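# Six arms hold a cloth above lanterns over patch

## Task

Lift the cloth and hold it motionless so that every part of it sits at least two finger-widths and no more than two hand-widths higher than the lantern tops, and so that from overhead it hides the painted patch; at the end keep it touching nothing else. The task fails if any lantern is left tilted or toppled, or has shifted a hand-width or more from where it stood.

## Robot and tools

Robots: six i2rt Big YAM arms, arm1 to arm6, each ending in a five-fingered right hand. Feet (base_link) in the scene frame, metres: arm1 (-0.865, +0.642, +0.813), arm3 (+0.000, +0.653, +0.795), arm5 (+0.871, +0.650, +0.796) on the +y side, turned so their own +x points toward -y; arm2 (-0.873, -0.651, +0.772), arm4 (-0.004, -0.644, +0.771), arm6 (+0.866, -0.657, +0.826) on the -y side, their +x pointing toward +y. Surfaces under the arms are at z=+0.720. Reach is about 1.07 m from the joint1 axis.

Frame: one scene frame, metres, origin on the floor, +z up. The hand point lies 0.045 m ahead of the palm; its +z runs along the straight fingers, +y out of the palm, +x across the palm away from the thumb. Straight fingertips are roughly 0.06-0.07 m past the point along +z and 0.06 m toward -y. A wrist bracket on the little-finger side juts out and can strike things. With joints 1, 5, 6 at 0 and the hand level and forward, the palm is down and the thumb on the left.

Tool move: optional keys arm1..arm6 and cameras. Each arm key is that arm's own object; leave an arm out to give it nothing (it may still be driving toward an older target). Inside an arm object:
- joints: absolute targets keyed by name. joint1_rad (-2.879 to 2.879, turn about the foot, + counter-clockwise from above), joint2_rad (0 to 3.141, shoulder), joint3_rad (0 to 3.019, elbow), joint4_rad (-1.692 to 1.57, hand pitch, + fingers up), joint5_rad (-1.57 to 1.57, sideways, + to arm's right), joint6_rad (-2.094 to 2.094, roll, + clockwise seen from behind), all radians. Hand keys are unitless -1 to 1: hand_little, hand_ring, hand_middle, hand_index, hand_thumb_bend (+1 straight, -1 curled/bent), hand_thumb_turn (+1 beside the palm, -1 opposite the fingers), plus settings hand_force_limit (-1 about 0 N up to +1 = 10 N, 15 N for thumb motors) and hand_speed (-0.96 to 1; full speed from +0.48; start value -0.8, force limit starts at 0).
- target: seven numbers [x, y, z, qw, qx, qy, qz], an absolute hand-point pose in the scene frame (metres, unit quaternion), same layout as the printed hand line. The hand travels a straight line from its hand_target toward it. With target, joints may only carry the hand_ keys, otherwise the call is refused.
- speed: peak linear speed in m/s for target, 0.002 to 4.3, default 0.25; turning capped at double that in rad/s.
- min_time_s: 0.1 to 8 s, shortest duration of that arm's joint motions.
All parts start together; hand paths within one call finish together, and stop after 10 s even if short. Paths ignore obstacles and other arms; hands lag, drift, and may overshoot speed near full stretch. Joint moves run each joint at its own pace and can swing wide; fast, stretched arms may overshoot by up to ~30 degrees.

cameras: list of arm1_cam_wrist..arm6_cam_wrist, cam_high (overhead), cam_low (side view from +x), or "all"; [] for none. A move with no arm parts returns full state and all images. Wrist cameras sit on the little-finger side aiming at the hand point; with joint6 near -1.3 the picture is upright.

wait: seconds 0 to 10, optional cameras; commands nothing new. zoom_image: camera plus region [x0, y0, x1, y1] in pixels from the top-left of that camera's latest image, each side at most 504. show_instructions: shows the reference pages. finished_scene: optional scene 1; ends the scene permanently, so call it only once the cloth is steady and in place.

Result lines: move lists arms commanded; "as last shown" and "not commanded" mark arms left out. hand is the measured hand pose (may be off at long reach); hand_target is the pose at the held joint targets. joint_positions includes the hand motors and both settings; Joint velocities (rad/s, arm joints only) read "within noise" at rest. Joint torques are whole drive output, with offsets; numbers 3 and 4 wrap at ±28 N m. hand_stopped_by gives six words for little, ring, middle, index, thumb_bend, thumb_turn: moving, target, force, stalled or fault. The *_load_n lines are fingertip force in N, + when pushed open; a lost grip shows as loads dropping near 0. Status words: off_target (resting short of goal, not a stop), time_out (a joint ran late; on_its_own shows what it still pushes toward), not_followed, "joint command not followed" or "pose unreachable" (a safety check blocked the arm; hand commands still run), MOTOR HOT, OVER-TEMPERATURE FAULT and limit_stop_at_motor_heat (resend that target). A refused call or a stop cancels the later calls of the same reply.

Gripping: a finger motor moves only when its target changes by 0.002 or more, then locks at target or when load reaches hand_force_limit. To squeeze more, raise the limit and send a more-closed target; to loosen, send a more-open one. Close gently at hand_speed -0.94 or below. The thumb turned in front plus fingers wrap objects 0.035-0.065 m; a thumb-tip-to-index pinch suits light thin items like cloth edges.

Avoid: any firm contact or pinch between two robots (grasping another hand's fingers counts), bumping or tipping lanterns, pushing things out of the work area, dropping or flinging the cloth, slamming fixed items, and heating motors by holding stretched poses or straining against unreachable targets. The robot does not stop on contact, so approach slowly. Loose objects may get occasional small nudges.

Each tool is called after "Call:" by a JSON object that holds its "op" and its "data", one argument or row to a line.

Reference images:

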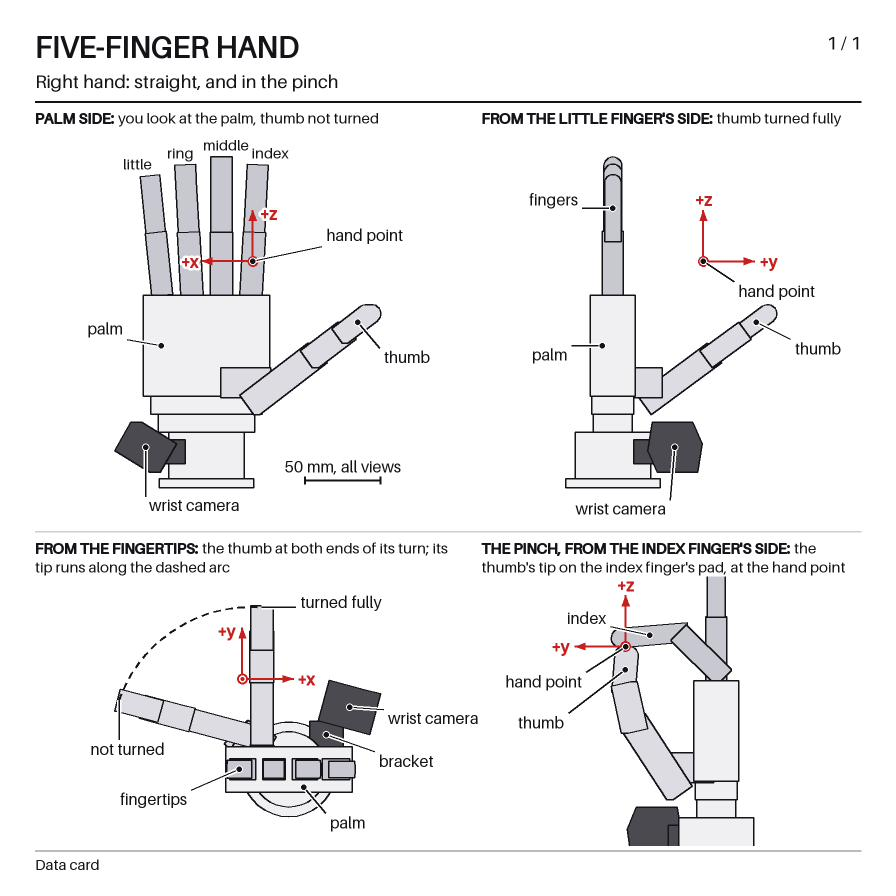

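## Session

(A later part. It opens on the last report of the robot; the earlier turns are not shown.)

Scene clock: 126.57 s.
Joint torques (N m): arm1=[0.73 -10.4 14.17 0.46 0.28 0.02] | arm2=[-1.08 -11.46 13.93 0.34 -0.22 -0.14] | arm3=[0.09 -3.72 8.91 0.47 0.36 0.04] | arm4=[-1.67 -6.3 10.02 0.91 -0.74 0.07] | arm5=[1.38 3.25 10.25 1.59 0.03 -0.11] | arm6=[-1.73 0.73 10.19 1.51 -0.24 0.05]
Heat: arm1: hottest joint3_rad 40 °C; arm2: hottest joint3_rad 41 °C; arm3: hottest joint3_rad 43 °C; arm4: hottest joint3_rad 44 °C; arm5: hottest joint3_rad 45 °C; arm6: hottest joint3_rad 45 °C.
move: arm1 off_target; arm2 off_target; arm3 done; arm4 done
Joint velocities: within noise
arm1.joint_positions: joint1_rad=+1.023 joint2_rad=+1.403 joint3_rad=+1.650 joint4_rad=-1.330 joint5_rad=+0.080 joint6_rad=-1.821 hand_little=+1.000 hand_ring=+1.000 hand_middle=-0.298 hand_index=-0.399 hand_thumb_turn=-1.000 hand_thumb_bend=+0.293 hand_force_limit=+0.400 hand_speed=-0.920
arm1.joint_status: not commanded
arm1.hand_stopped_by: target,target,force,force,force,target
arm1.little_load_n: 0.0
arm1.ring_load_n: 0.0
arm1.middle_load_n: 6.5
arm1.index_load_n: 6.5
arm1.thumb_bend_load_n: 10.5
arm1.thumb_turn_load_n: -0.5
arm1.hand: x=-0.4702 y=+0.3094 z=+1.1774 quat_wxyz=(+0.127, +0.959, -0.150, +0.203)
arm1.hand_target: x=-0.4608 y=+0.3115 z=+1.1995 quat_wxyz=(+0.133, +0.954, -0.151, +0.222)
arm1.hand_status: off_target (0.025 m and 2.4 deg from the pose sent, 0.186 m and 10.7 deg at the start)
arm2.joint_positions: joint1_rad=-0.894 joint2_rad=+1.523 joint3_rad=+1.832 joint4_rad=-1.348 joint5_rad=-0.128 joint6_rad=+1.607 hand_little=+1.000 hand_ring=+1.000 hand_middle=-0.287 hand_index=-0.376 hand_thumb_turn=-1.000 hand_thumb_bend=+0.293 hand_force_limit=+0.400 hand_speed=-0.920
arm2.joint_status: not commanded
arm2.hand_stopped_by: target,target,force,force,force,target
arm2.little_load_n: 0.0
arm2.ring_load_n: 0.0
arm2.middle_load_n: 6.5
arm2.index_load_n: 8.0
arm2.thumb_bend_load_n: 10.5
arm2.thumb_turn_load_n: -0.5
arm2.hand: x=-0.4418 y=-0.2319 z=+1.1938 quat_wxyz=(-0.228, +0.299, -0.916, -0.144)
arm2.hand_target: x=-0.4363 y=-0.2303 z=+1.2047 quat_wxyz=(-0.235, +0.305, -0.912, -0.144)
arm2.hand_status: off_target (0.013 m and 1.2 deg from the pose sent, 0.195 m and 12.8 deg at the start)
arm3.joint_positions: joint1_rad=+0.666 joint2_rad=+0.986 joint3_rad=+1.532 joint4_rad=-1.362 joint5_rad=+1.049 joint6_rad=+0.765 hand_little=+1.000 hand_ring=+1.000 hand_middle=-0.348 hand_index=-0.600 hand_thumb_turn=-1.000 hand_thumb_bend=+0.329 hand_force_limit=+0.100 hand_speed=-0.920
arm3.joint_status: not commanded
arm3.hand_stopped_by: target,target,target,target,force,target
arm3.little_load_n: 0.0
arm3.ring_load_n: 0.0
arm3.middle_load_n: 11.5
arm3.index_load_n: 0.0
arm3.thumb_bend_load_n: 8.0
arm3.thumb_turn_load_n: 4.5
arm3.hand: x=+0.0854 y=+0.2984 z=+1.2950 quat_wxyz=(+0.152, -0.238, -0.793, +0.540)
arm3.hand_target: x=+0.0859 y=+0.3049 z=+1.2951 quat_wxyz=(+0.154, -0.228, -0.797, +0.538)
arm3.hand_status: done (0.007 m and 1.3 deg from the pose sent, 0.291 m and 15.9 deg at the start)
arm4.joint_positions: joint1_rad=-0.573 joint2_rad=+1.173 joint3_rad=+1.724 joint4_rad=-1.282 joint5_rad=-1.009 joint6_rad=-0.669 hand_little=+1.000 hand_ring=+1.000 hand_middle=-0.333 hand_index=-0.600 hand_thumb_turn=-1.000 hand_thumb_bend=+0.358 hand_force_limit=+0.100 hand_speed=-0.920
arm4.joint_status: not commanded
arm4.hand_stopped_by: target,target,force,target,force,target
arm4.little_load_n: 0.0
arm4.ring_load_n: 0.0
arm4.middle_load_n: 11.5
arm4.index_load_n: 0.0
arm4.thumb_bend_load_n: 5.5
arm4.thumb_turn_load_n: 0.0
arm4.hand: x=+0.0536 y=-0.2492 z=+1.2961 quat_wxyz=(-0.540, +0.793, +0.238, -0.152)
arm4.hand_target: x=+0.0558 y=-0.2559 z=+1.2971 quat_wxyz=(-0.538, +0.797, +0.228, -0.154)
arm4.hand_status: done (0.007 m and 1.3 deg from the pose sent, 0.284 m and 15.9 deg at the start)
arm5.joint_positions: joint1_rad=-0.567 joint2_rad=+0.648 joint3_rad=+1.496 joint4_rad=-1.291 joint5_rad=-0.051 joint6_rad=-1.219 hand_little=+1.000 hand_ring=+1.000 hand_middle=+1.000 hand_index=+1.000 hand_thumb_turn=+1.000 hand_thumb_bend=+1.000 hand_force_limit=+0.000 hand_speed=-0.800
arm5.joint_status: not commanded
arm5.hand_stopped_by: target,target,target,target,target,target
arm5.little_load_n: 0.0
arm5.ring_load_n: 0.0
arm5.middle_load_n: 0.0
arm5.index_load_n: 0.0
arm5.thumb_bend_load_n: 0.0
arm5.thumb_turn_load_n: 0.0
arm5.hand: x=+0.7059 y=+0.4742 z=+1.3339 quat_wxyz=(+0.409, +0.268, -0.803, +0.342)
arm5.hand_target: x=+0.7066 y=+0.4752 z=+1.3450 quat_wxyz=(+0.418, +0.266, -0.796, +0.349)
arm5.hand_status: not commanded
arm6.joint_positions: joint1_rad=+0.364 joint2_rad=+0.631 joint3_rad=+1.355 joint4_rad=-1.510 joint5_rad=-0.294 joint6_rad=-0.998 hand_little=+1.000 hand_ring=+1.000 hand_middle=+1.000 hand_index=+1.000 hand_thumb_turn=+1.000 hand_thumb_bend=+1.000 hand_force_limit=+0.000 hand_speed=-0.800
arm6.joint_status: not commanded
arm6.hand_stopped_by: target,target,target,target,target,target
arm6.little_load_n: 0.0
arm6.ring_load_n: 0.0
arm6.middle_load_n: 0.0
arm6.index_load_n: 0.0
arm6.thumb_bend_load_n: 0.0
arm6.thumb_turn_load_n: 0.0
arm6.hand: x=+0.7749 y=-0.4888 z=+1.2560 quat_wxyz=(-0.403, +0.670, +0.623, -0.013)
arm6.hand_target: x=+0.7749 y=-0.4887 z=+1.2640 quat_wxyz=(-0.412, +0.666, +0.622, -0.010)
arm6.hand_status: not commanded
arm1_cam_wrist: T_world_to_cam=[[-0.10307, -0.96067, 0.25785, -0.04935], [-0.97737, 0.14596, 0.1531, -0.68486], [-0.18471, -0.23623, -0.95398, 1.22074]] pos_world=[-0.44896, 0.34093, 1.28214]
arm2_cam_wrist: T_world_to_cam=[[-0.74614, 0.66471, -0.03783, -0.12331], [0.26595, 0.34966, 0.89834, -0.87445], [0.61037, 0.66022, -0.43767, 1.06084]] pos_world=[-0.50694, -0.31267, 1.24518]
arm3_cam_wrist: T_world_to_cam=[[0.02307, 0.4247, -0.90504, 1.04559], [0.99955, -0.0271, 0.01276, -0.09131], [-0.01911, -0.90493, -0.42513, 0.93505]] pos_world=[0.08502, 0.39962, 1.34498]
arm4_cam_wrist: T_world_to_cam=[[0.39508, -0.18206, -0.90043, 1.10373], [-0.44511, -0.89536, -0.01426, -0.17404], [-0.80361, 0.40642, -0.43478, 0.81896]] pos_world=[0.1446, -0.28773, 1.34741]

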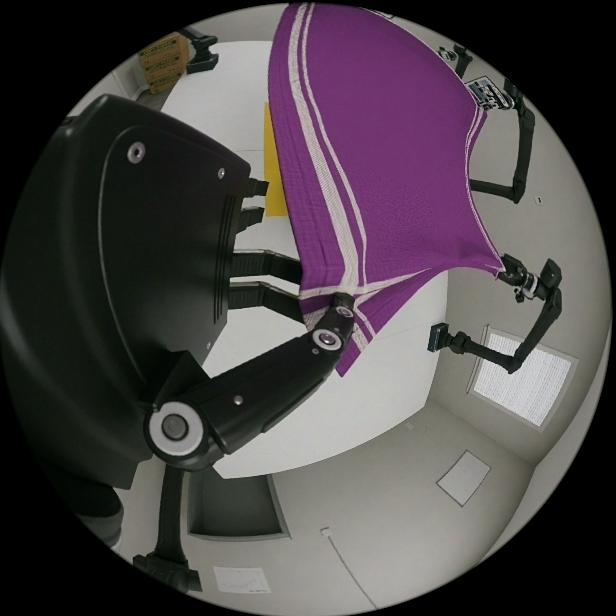

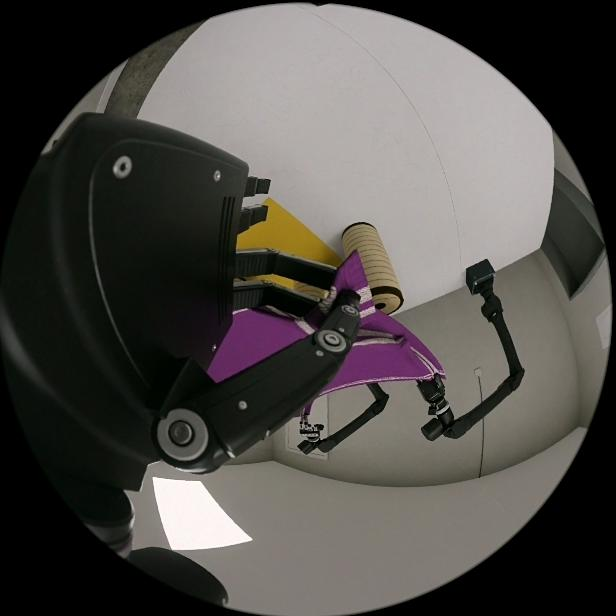

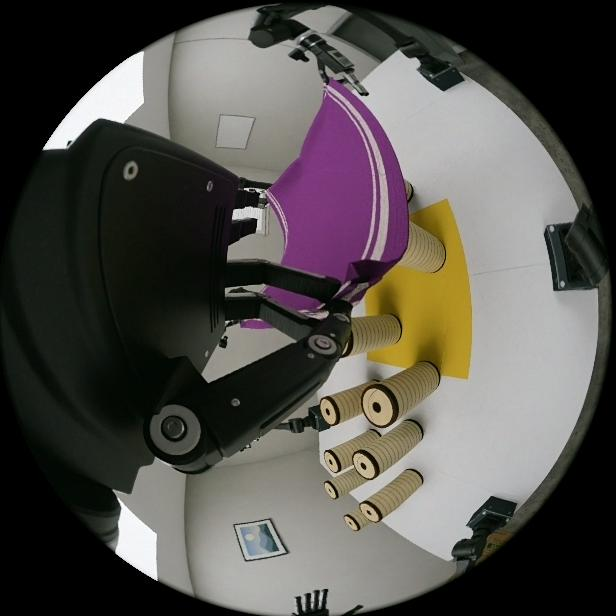

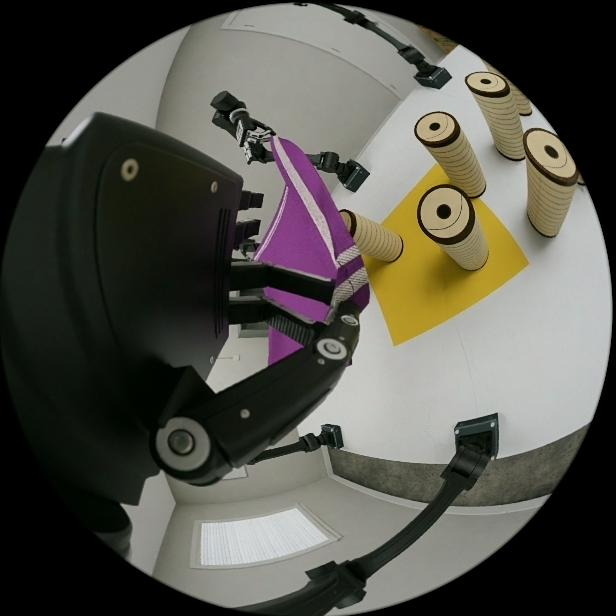

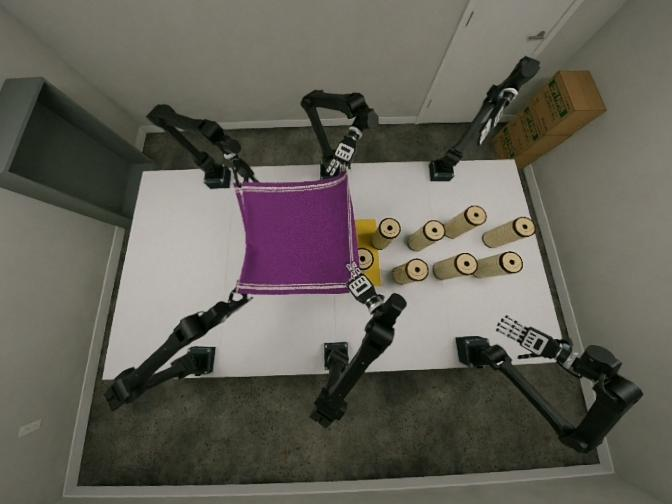

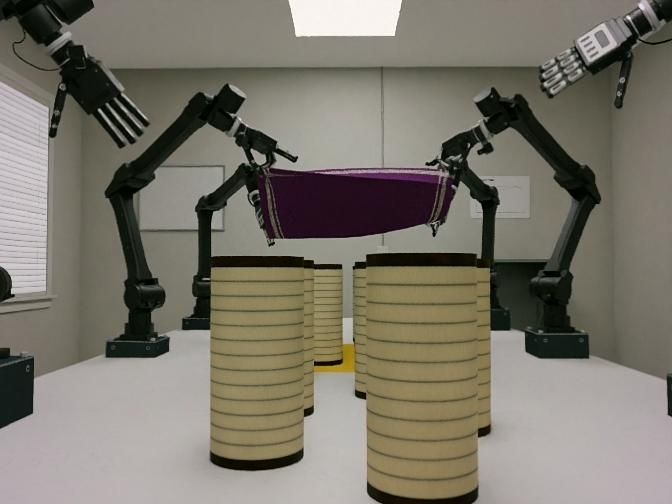

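Call:
{"op": "move", "data": {
  "arm1": {"target": [-0.277, 0.313, 1.188, 0.097, 0.9795, -0.103, 0.144], "speed": 0.12},
  "arm2": {"target": [-0.259, -0.235, 1.187, 0.166, -0.253, 0.943, 0.139], "speed": 0.12},
  "arm3": {"target": [0.360, 0.305, 1.178, 0.063, -0.094, -0.824, 0.556], "speed": 0.12},
  "arm4": {"target": [0.3275, -0.247, 1.179, 0.556, -0.824, -0.094, 0.063], "speed": 0.12},
  "cameras": ["arm1_cam_wrist", "arm2_cam_wrist", "arm3_cam_wrist", "arm4_cam_wrist", "cam_high", "cam_low"]
}}

Call:
{"op": "zoom_image", "data": {
  "camera": "cam_high",
  "region": [240, 140, 460, 340]
}}

Call:
{"op": "zoom_image", "data": {
  "camera": "cam_low",
  "region": [200, 130, 510, 330]
}}

Scene clock: 130.53 s.
Joint torques (N m): arm1=[0.56 -20.07 13.08 -0.02 0.4 0.1] | arm2=[-0.67 -18.32 12.67 0.13 -0.34 -0.01] | arm3=[1.26 -9.11 9.99 1.52 0 0] | arm4=[-3.19 -10.17 11.99 1.96 -0.26 0.13] | arm5=[1.32 3.19 10.15 1.61 0.04 -0.12] | arm6=[-1.73 0.79 10.21 1.52 -0.24 0.05]
Heat: arm1: hottest joint3_rad 40 °C; arm2: hottest joint3_rad 41 °C; arm3: hottest joint3_rad 43 °C; arm4: hottest joint3_rad 44 °C; arm5: hottest joint3_rad 45 °C; arm6: hottest joint3_rad 45 °C.
move: arm1 off_target; arm2 off_target; arm3 off_target; arm4 off_target
Joint velocities: within noise
arm1.joint_positions: joint1_rad=+1.175 joint2_rad=+2.034 joint3_rad=+2.501 joint4_rad=-1.686 joint5_rad=+0.107 joint6_rad=-1.789 hand_little=+1.000 hand_ring=+1.000 hand_middle=-0.298 hand_index=-0.399 hand_thumb_turn=-1.000 hand_thumb_bend=+0.293 hand_force_limit=+0.400 hand_speed=-0.920
arm1.joint_status: not commanded
arm1.hand_stopped_by: target,target,force,force,force,target
arm1.little_load_n: 0.0
arm1.ring_load_n: 0.0
arm1.middle_load_n: 7.5
arm1.index_load_n: 7.0
arm1.thumb_bend_load_n: 10.5
arm1.thumb_turn_load_n: -1.0
arm1.hand: x=-0.2781 y=+0.3075 z=+1.1665 quat_wxyz=(+0.100, +0.980, -0.093, +0.146)
arm1.hand_target: x=-0.2779 y=+0.3133 z=+1.1872 quat_wxyz=(+0.105, +0.976, -0.099, +0.163)
arm1.hand_status: off_target (0.022 m and 1.2 deg from the pose sent, 0.194 m and 9.6 deg at the start; a joint's target at an end of its range on 29 of 100 steps)
arm2.joint_positions: joint1_rad=-1.061 joint2_rad=+2.083 joint3_rad=+2.625 joint4_rad=-1.662 joint5_rad=-0.207 joint6_rad=+1.576 hand_little=+1.000 hand_ring=+1.000 hand_middle=-0.287 hand_index=-0.376 hand_thumb_turn=-1.000 hand_thumb_bend=+0.293 hand_force_limit=+0.400 hand_speed=-0.920
arm2.joint_status: not commanded
arm2.hand_stopped_by: target,target,force,force,force,target
arm2.little_load_n: -0.5
arm2.ring_load_n: 0.0
arm2.middle_load_n: 7.5
arm2.index_load_n: 9.0
arm2.thumb_bend_load_n: 10.5
arm2.thumb_turn_load_n: 0.0
arm2.hand: x=-0.2637 y=-0.2340 z=+1.1834 quat_wxyz=(-0.192, +0.244, -0.939, -0.149)
arm2.hand_target: x=-0.2597 y=-0.2353 z=+1.1864 quat_wxyz=(-0.196, +0.244, -0.938, -0.151)
arm2.hand_status: off_target (0.006 m and 3.4 deg from the pose sent, 0.183 m and 9.4 deg at the start; a joint's target at an end of its range on 35 of 100 steps)
arm3.joint_positions: joint1_rad=+1.113 joint2_rad=+1.315 joint3_rad=+1.477 joint4_rad=-1.204 joint5_rad=+1.143 joint6_rad=+0.998 hand_little=+1.000 hand_ring=+1.000 hand_middle=-0.347 hand_index=-0.600 hand_thumb_turn=-1.000 hand_thumb_bend=+0.329 hand_force_limit=+0.100 hand_speed=-0.920
arm3.joint_status: not commanded
arm3.hand_stopped_by: target,target,target,target,force,target
arm3.little_load_n: 0.0
arm3.ring_load_n: 0.0
arm3.middle_load_n: 12.0
arm3.index_load_n: 0.0
arm3.thumb_bend_load_n: 8.0
arm3.thumb_turn_load_n: 5.0
arm3.hand: x=+0.3436 y=+0.2955 z=+1.1799 quat_wxyz=(+0.076, -0.110, -0.819, +0.558)
arm3.hand_target: x=+0.3595 y=+0.3052 z=+1.1781 quat_wxyz=(+0.063, -0.094, -0.824, +0.556)
arm3.hand_status: off_target (0.019 m and 2.4 deg from the pose sent, 0.299 m and 19.9 deg at the start)
arm4.joint_positions: joint1_rad=-0.996 joint2_rad=+1.455 joint3_rad=+1.660 joint4_rad=-1.114 joint5_rad=-1.100 joint6_rad=-0.833 hand_little=+1.000 hand_ring=+1.000 hand_middle=-0.333 hand_index=-0.600 hand_thumb_turn=-1.000 hand_thumb_bend=+0.358 hand_force_limit=+0.100 hand_speed=-0.920
arm4.joint_status: not commanded
arm4.hand_stopped_by: target,target,force,target,force,target
arm4.little_load_n: 0.0
arm4.ring_load_n: 0.0
arm4.middle_load_n: 12.5
arm4.index_load_n: 0.0
arm4.thumb_bend_load_n: 5.5
arm4.thumb_turn_load_n: 0.0
arm4.hand: x=+0.3084 y=-0.2387 z=+1.1749 quat_wxyz=(-0.554, +0.822, +0.106, -0.082)
arm4.hand_target: x=+0.3271 y=-0.2474 z=+1.1790 quat_wxyz=(-0.556, +0.824, +0.094, -0.063)
arm4.hand_status: off_target (0.021 m and 2.6 deg from the pose sent, 0.298 m and 19.8 deg at the start)
arm5, arm6: as last shown
arm6.little_load_n: -0.5
arm1_cam_wrist: T_world_to_cam=[[0.03385, -0.97656, 0.21258, 0.06725], [-0.96027, 0.02718, 0.27775, -0.59937], [-0.27702, -0.21353, -0.93684, 1.19272]] pos_world=[-0.24743, 0.33665, 1.26957]
arm2_cam_wrist: T_world_to_cam=[[-0.67507, 0.73694, 0.03457, -0.03948], [0.38289, 0.30992, 0.87026, -0.85701], [0.63062, 0.60072, -0.49138, 1.00397]] pos_world=[-0.33163, -0.30841, 1.24052]
arm3_cam_wrist: T_world_to_cam=[[-0.12257, 0.41131, -0.90321, 0.98852], [0.96135, 0.27529, -0.00509, -0.40317], [0.24655, -0.86893, -0.42916, 0.79129]] pos_world=[0.31365, 0.39197, 1.23038]
arm4_cam_wrist: T_world_to_cam=[[0.29449, -0.30268, -0.90645, 0.90513], [-0.69214, -0.72159, 0.01609, 0.02916], [-0.65895, 0.62265, -0.422, 0.95873]] pos_world=[0.38539, -0.30194, 1.22457]

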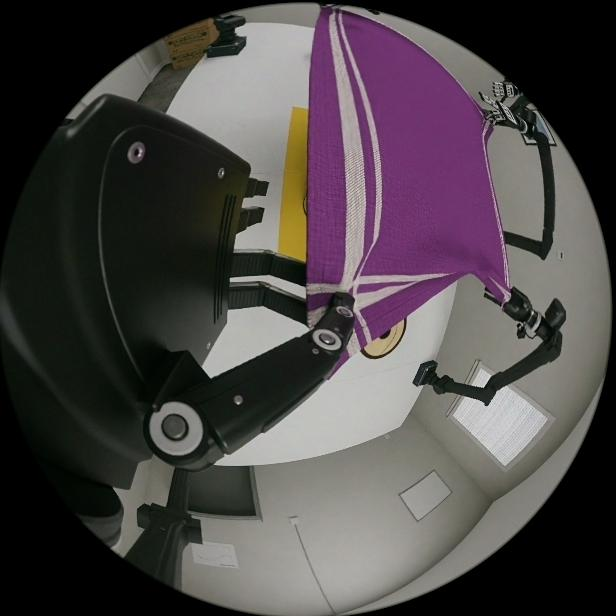

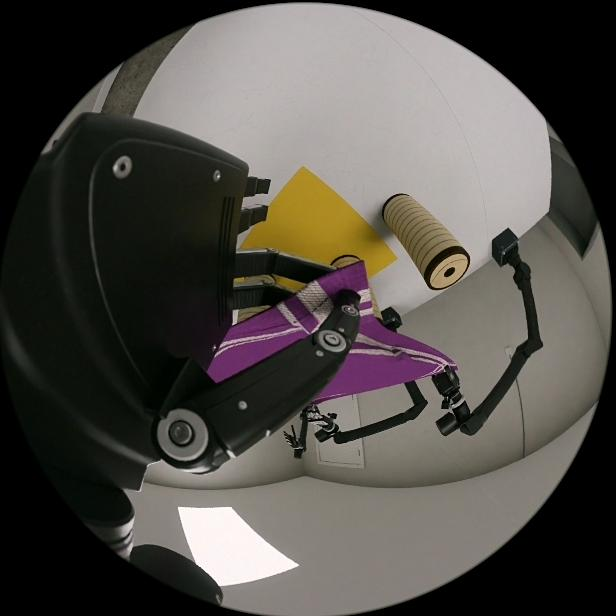

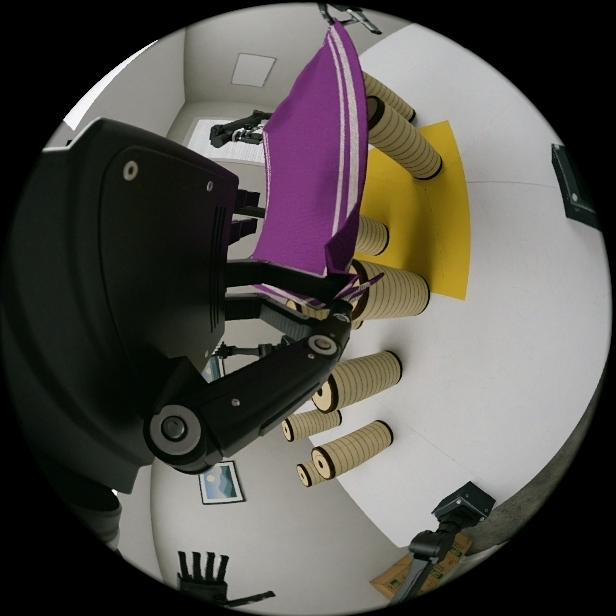

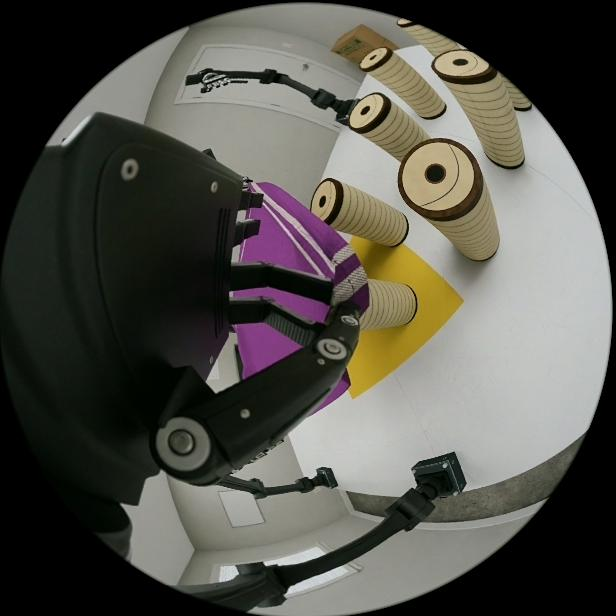

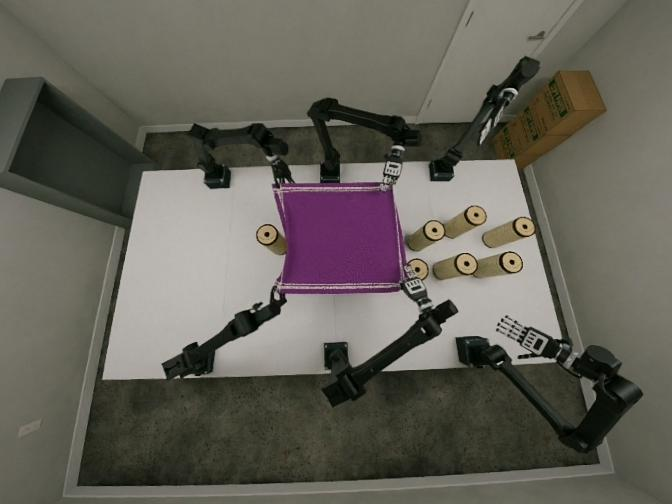

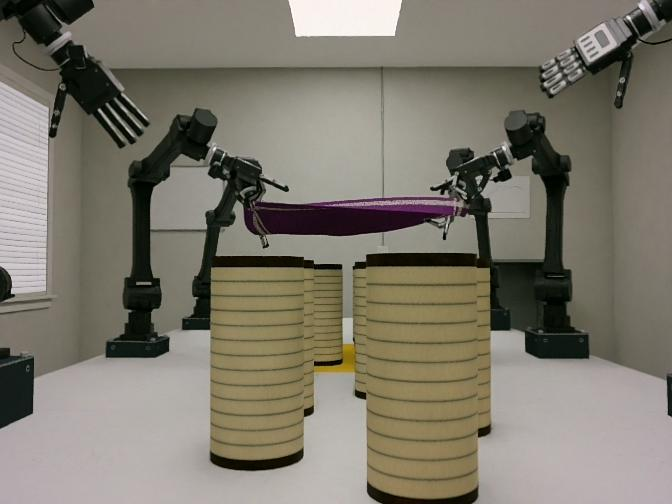

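Scaled by 2.291.

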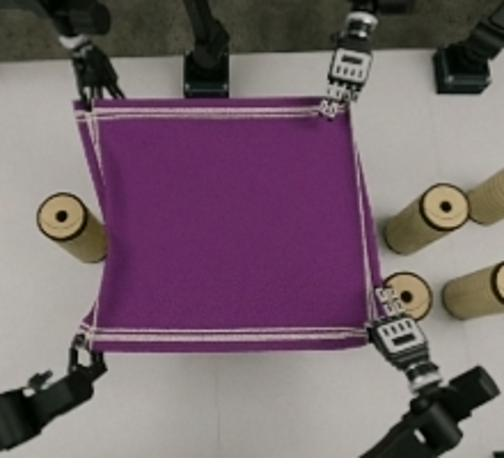

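Scaled by 1.626.

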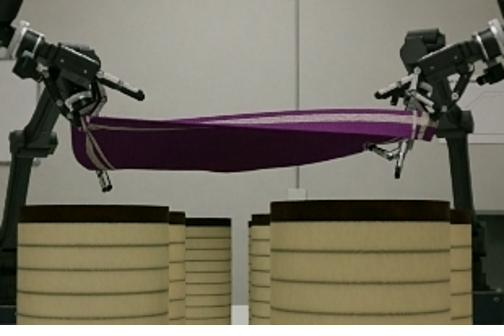

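Call:
{"op": "move", "data": {
  "arm1": {"target": [-0.280, 0.321, 1.150, 0.105, 0.976, -0.099, 0.163], "speed": 0.06},
  "arm2": {"target": [-0.268, -0.242, 1.149, 0.196, -0.244, 0.938, 0.151], "speed": 0.06},
  "arm3": {"target": [0.362, 0.312, 1.140, 0.063, -0.094, -0.824, 0.556], "speed": 0.06},
  "arm4": {"target": [0.330, -0.240, 1.141, 0.556, -0.824, -0.094, 0.063], "speed": 0.06},
  "cameras": ["arm1_cam_wrist", "arm2_cam_wrist", "arm3_cam_wrist", "arm4_cam_wrist", "cam_high", "cam_low"]
}}

Call:
{"op": "zoom_image", "data": {
  "camera": "cam_high",
  "region": [250, 160, 430, 310]
}}

Call:
{"op": "zoom_image", "data": {
  "camera": "cam_low",
  "region": [200, 160, 510, 330]
}}

Call:
{"op": "zoom_image", "data": {
  "camera": "cam_high",
  "region": [255, 240, 315, 310]
}}

Call:
{"op": "zoom_image", "data": {
  "camera": "cam_high",
  "region": [360, 165, 430, 305]
}}

Scene clock: 137.37 s.
Joint torques (N m): arm1=[0.62 -21.54 9.36 0.62 0.41 0.19] | arm2=[-1.2 -20.95 9.4 1.09 -0.35 -0.04] | arm3=[1.44 -9.88 9.21 1.59 0.08 0.21] | arm4=[-2.49 -10.29 10.7 2.04 -0.02 0.17] | arm5=[1.49 3.31 10.24 1.58 0.04 -0.11] | arm6=[-1.73 0.79 10.18 1.54 -0.24 0.05]
Heat: arm1: hottest joint3_rad 40 °C; arm2: hottest joint3_rad 41 °C; arm3: hottest joint3_rad 43 °C; arm4: hottest joint3_rad 44 °C; arm5: hottest joint3_rad 45 °C; arm6: hottest joint3_rad 45 °C.
move: arm1 off_target; arm2 off_target; arm3 off_target; arm4 off_target
Joint velocities: within noise
arm1.joint_positions: joint1_rad=+1.182 joint2_rad=+1.963 joint3_rad=+2.287 joint4_rad=-1.533 joint5_rad=+0.109 joint6_rad=-1.789 hand_little=+1.000 hand_ring=+1.000 hand_middle=-0.298 hand_index=-0.399 hand_thumb_turn=-1.000 hand_thumb_bend=+0.293 hand_force_limit=+0.400 hand_speed=-0.920
arm1.joint_status: not commanded
arm1.hand_stopped_by: target,target,force,force,force,target
arm1.little_load_n: 0.0
arm1.ring_load_n: 0.0
arm1.middle_load_n: 7.5
arm1.index_load_n: 7.0
arm1.thumb_bend_load_n: 10.5
arm1.thumb_turn_load_n: -1.0
arm1.hand: x=-0.2755 y=+0.3107 z=+1.1326 quat_wxyz=(+0.102, +0.979, -0.090, +0.151)
arm1.hand_target: x=-0.2799 y=+0.3208 z=+1.1497 quat_wxyz=(+0.105, +0.976, -0.099, +0.163)
arm1.hand_status: off_target (0.021 m and 1.8 deg from the pose sent, 0.021 m and 2.2 deg at the start)
arm2.joint_positions: joint1_rad=-1.062 joint2_rad=+1.974 joint3_rad=+2.312 joint4_rad=-1.482 joint5_rad=-0.209 joint6_rad=+1.576 hand_little=+1.000 hand_ring=+1.000 hand_middle=-0.287 hand_index=-0.376 hand_thumb_turn=-1.000 hand_thumb_bend=+0.293 hand_force_limit=+0.400 hand_speed=-0.920
arm2.joint_status: not commanded
arm2.hand_stopped_by: target,target,force,force,force,target
arm2.little_load_n: 0.0
arm2.ring_load_n: 0.0
arm2.middle_load_n: 7.5
arm2.index_load_n: 9.5
arm2.thumb_bend_load_n: 10.5
arm2.thumb_turn_load_n: 0.0
arm2.hand: x=-0.2682 y=-0.2372 z=+1.1347 quat_wxyz=(-0.181, +0.243, -0.941, -0.148)
arm2.hand_target: x=-0.2681 y=-0.2420 z=+1.1491 quat_wxyz=(-0.196, +0.244, -0.938, -0.151)
arm2.hand_status: off_target (0.015 m and 1.8 deg from the pose sent, 0.036 m and 0.5 deg at the start)
arm3.joint_positions: joint1_rad=+1.127 joint2_rad=+1.315 joint3_rad=+1.382 joint4_rad=-1.139 joint5_rad=+1.149 joint6_rad=+1.008 hand_little=+1.000 hand_ring=+1.000 hand_middle=-0.347 hand_index=-0.600 hand_thumb_turn=-1.000 hand_thumb_bend=+0.329 hand_force_limit=+0.100 hand_speed=-0.920
arm3.joint_status: not commanded
arm3.hand_stopped_by: target,target,target,target,force,target
arm3.little_load_n: 0.0
arm3.ring_load_n: 0.0
arm3.middle_load_n: 12.5
arm3.index_load_n: 0.0
arm3.thumb_bend_load_n: 8.5
arm3.thumb_turn_load_n: 5.0
arm3.hand: x=+0.3470 y=+0.3005 z=+1.1418 quat_wxyz=(+0.082, -0.101, -0.820, +0.557)
arm3.hand_target: x=+0.3615 y=+0.3121 z=+1.1401 quat_wxyz=(+0.063, -0.094, -0.824, +0.556)
arm3.hand_status: off_target (0.019 m and 2.4 deg from the pose sent, 0.047 m and 2.4 deg at the start)
arm4.joint_positions: joint1_rad=-0.996 joint2_rad=+1.455 joint3_rad=+1.571 joint4_rad=-0.997 joint5_rad=-1.098 joint6_rad=-0.819 hand_little=+1.000 hand_ring=+1.000 hand_middle=-0.333 hand_index=-0.600 hand_thumb_turn=-1.000 hand_thumb_bend=+0.358 hand_force_limit=+0.100 hand_speed=-0.920
arm4.joint_status: not commanded
arm4.hand_stopped_by: target,target,force,target,force,target
arm4.little_load_n: 0.0
arm4.ring_load_n: 0.0
arm4.middle_load_n: 12.0
arm4.index_load_n: 0.0
arm4.thumb_bend_load_n: 5.0
arm4.thumb_turn_load_n: 0.0
arm4.hand: x=+0.3167 y=-0.2335 z=+1.1434 quat_wxyz=(-0.558, +0.819, +0.108, -0.075)
arm4.hand_target: x=+0.3298 y=-0.2402 z=+1.1411 quat_wxyz=(-0.556, +0.824, +0.094, -0.063)
arm4.hand_status: off_target (0.015 m and 2.2 deg from the pose sent, 0.040 m and 2.6 deg at the start)
arm5, arm6: as last shown
arm6.little_load_n: 0.0
arm1_cam_wrist: T_world_to_cam=[[0.0376, -0.97511, 0.21851, 0.0713], [-0.96281, 0.02319, 0.26917, -0.57726], [-0.26754, -0.22051, -0.93798, 1.16835]] pos_world=[-0.2459, 0.34054, 1.23568]
arm2_cam_wrist: T_world_to_cam=[[-0.67367, 0.73781, 0.04254, -0.04688], [0.40195, 0.31748, 0.85886, -0.79199], [0.62017, 0.59569, -0.51044, 1.00243]] pos_world=[-0.33492, -0.3111, 1.19389]
arm3_cam_wrist: T_world_to_cam=[[-0.14345, 0.4166, -0.8977, 0.95186], [0.95897, 0.28263, -0.02208, -0.39003], [0.24452, -0.86404, -0.44005, 0.7901]] pos_world=[0.31737, 0.39637, 1.19356]
arm4_cam_wrist: T_world_to_cam=[[0.30297, -0.29446, -0.90637, 0.87492], [-0.69618, -0.71787, 0.00051, 0.05908], [-0.65081, 0.63084, -0.42248, 0.94756]] pos_world=[0.39273, -0.29772, 1.1933]

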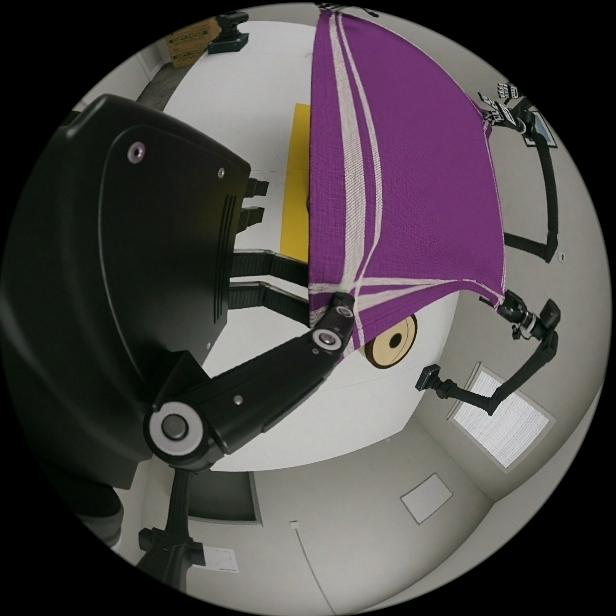

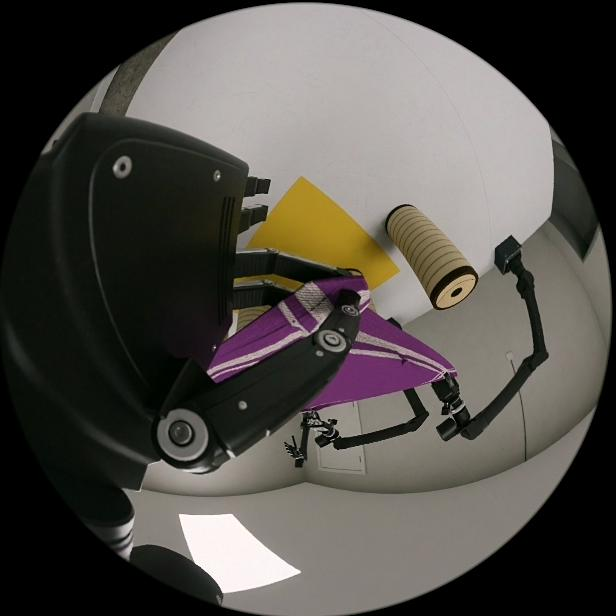

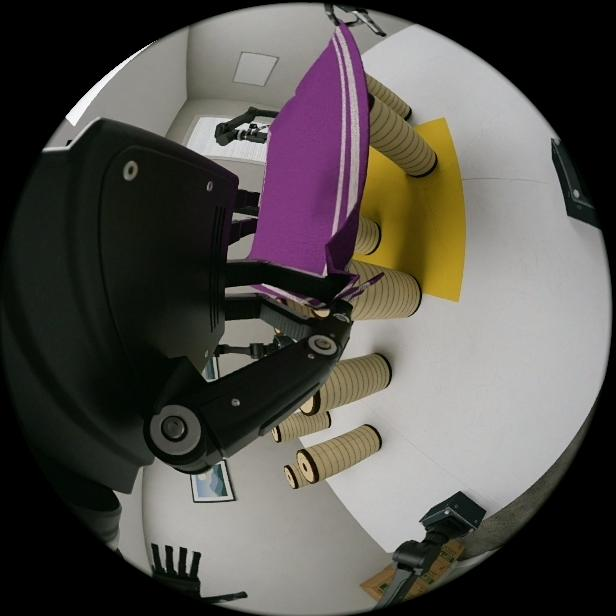

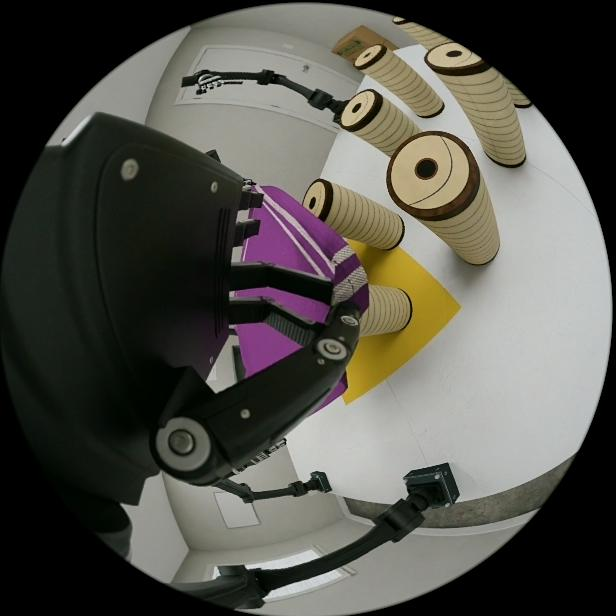

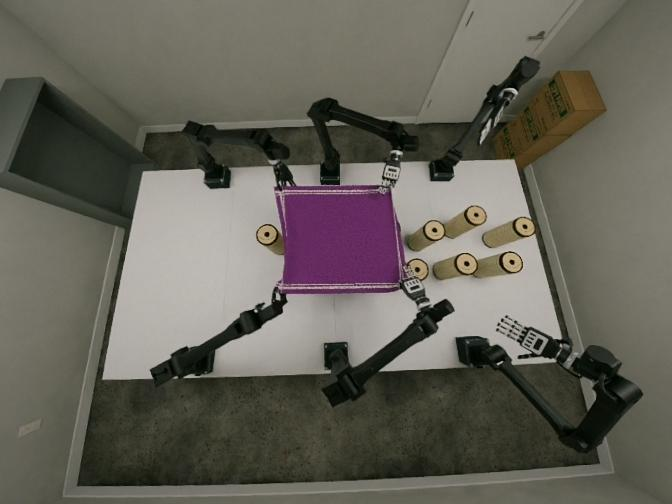

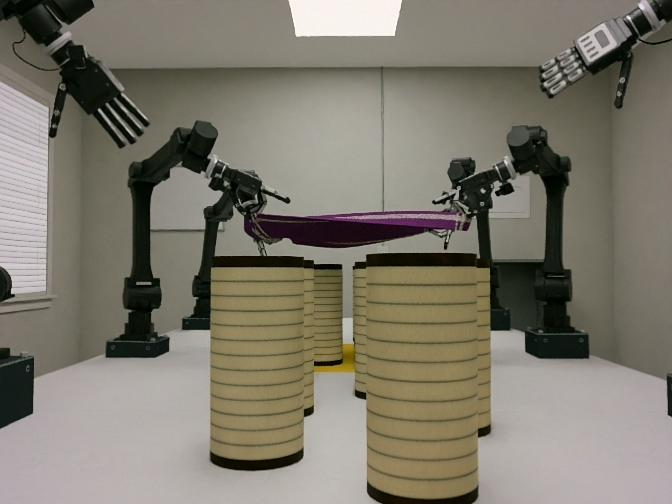

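Scaled by 2.800.

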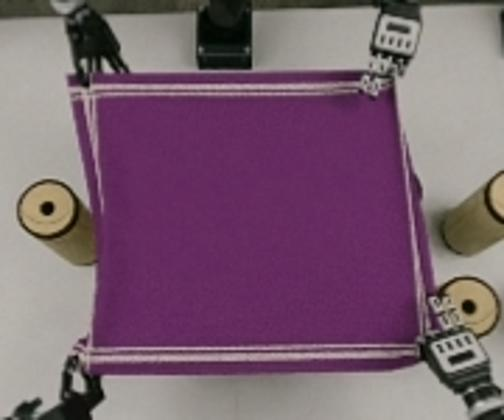

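Scaled by 1.626.

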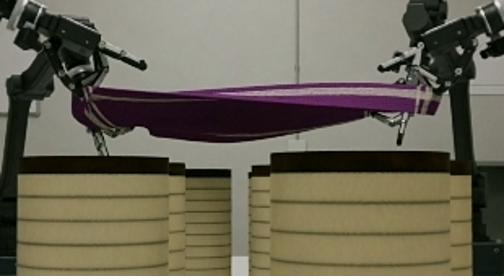

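Scaled by 7.200.

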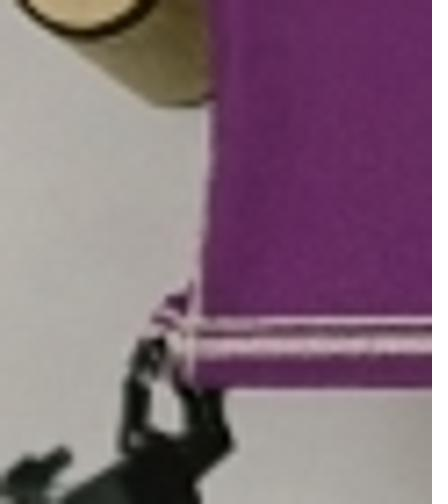

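Scaled by 3.600.

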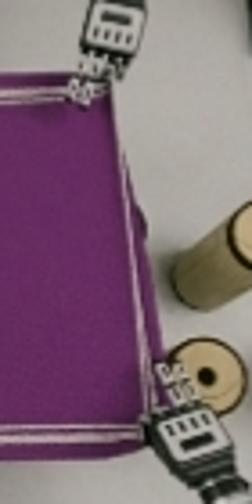

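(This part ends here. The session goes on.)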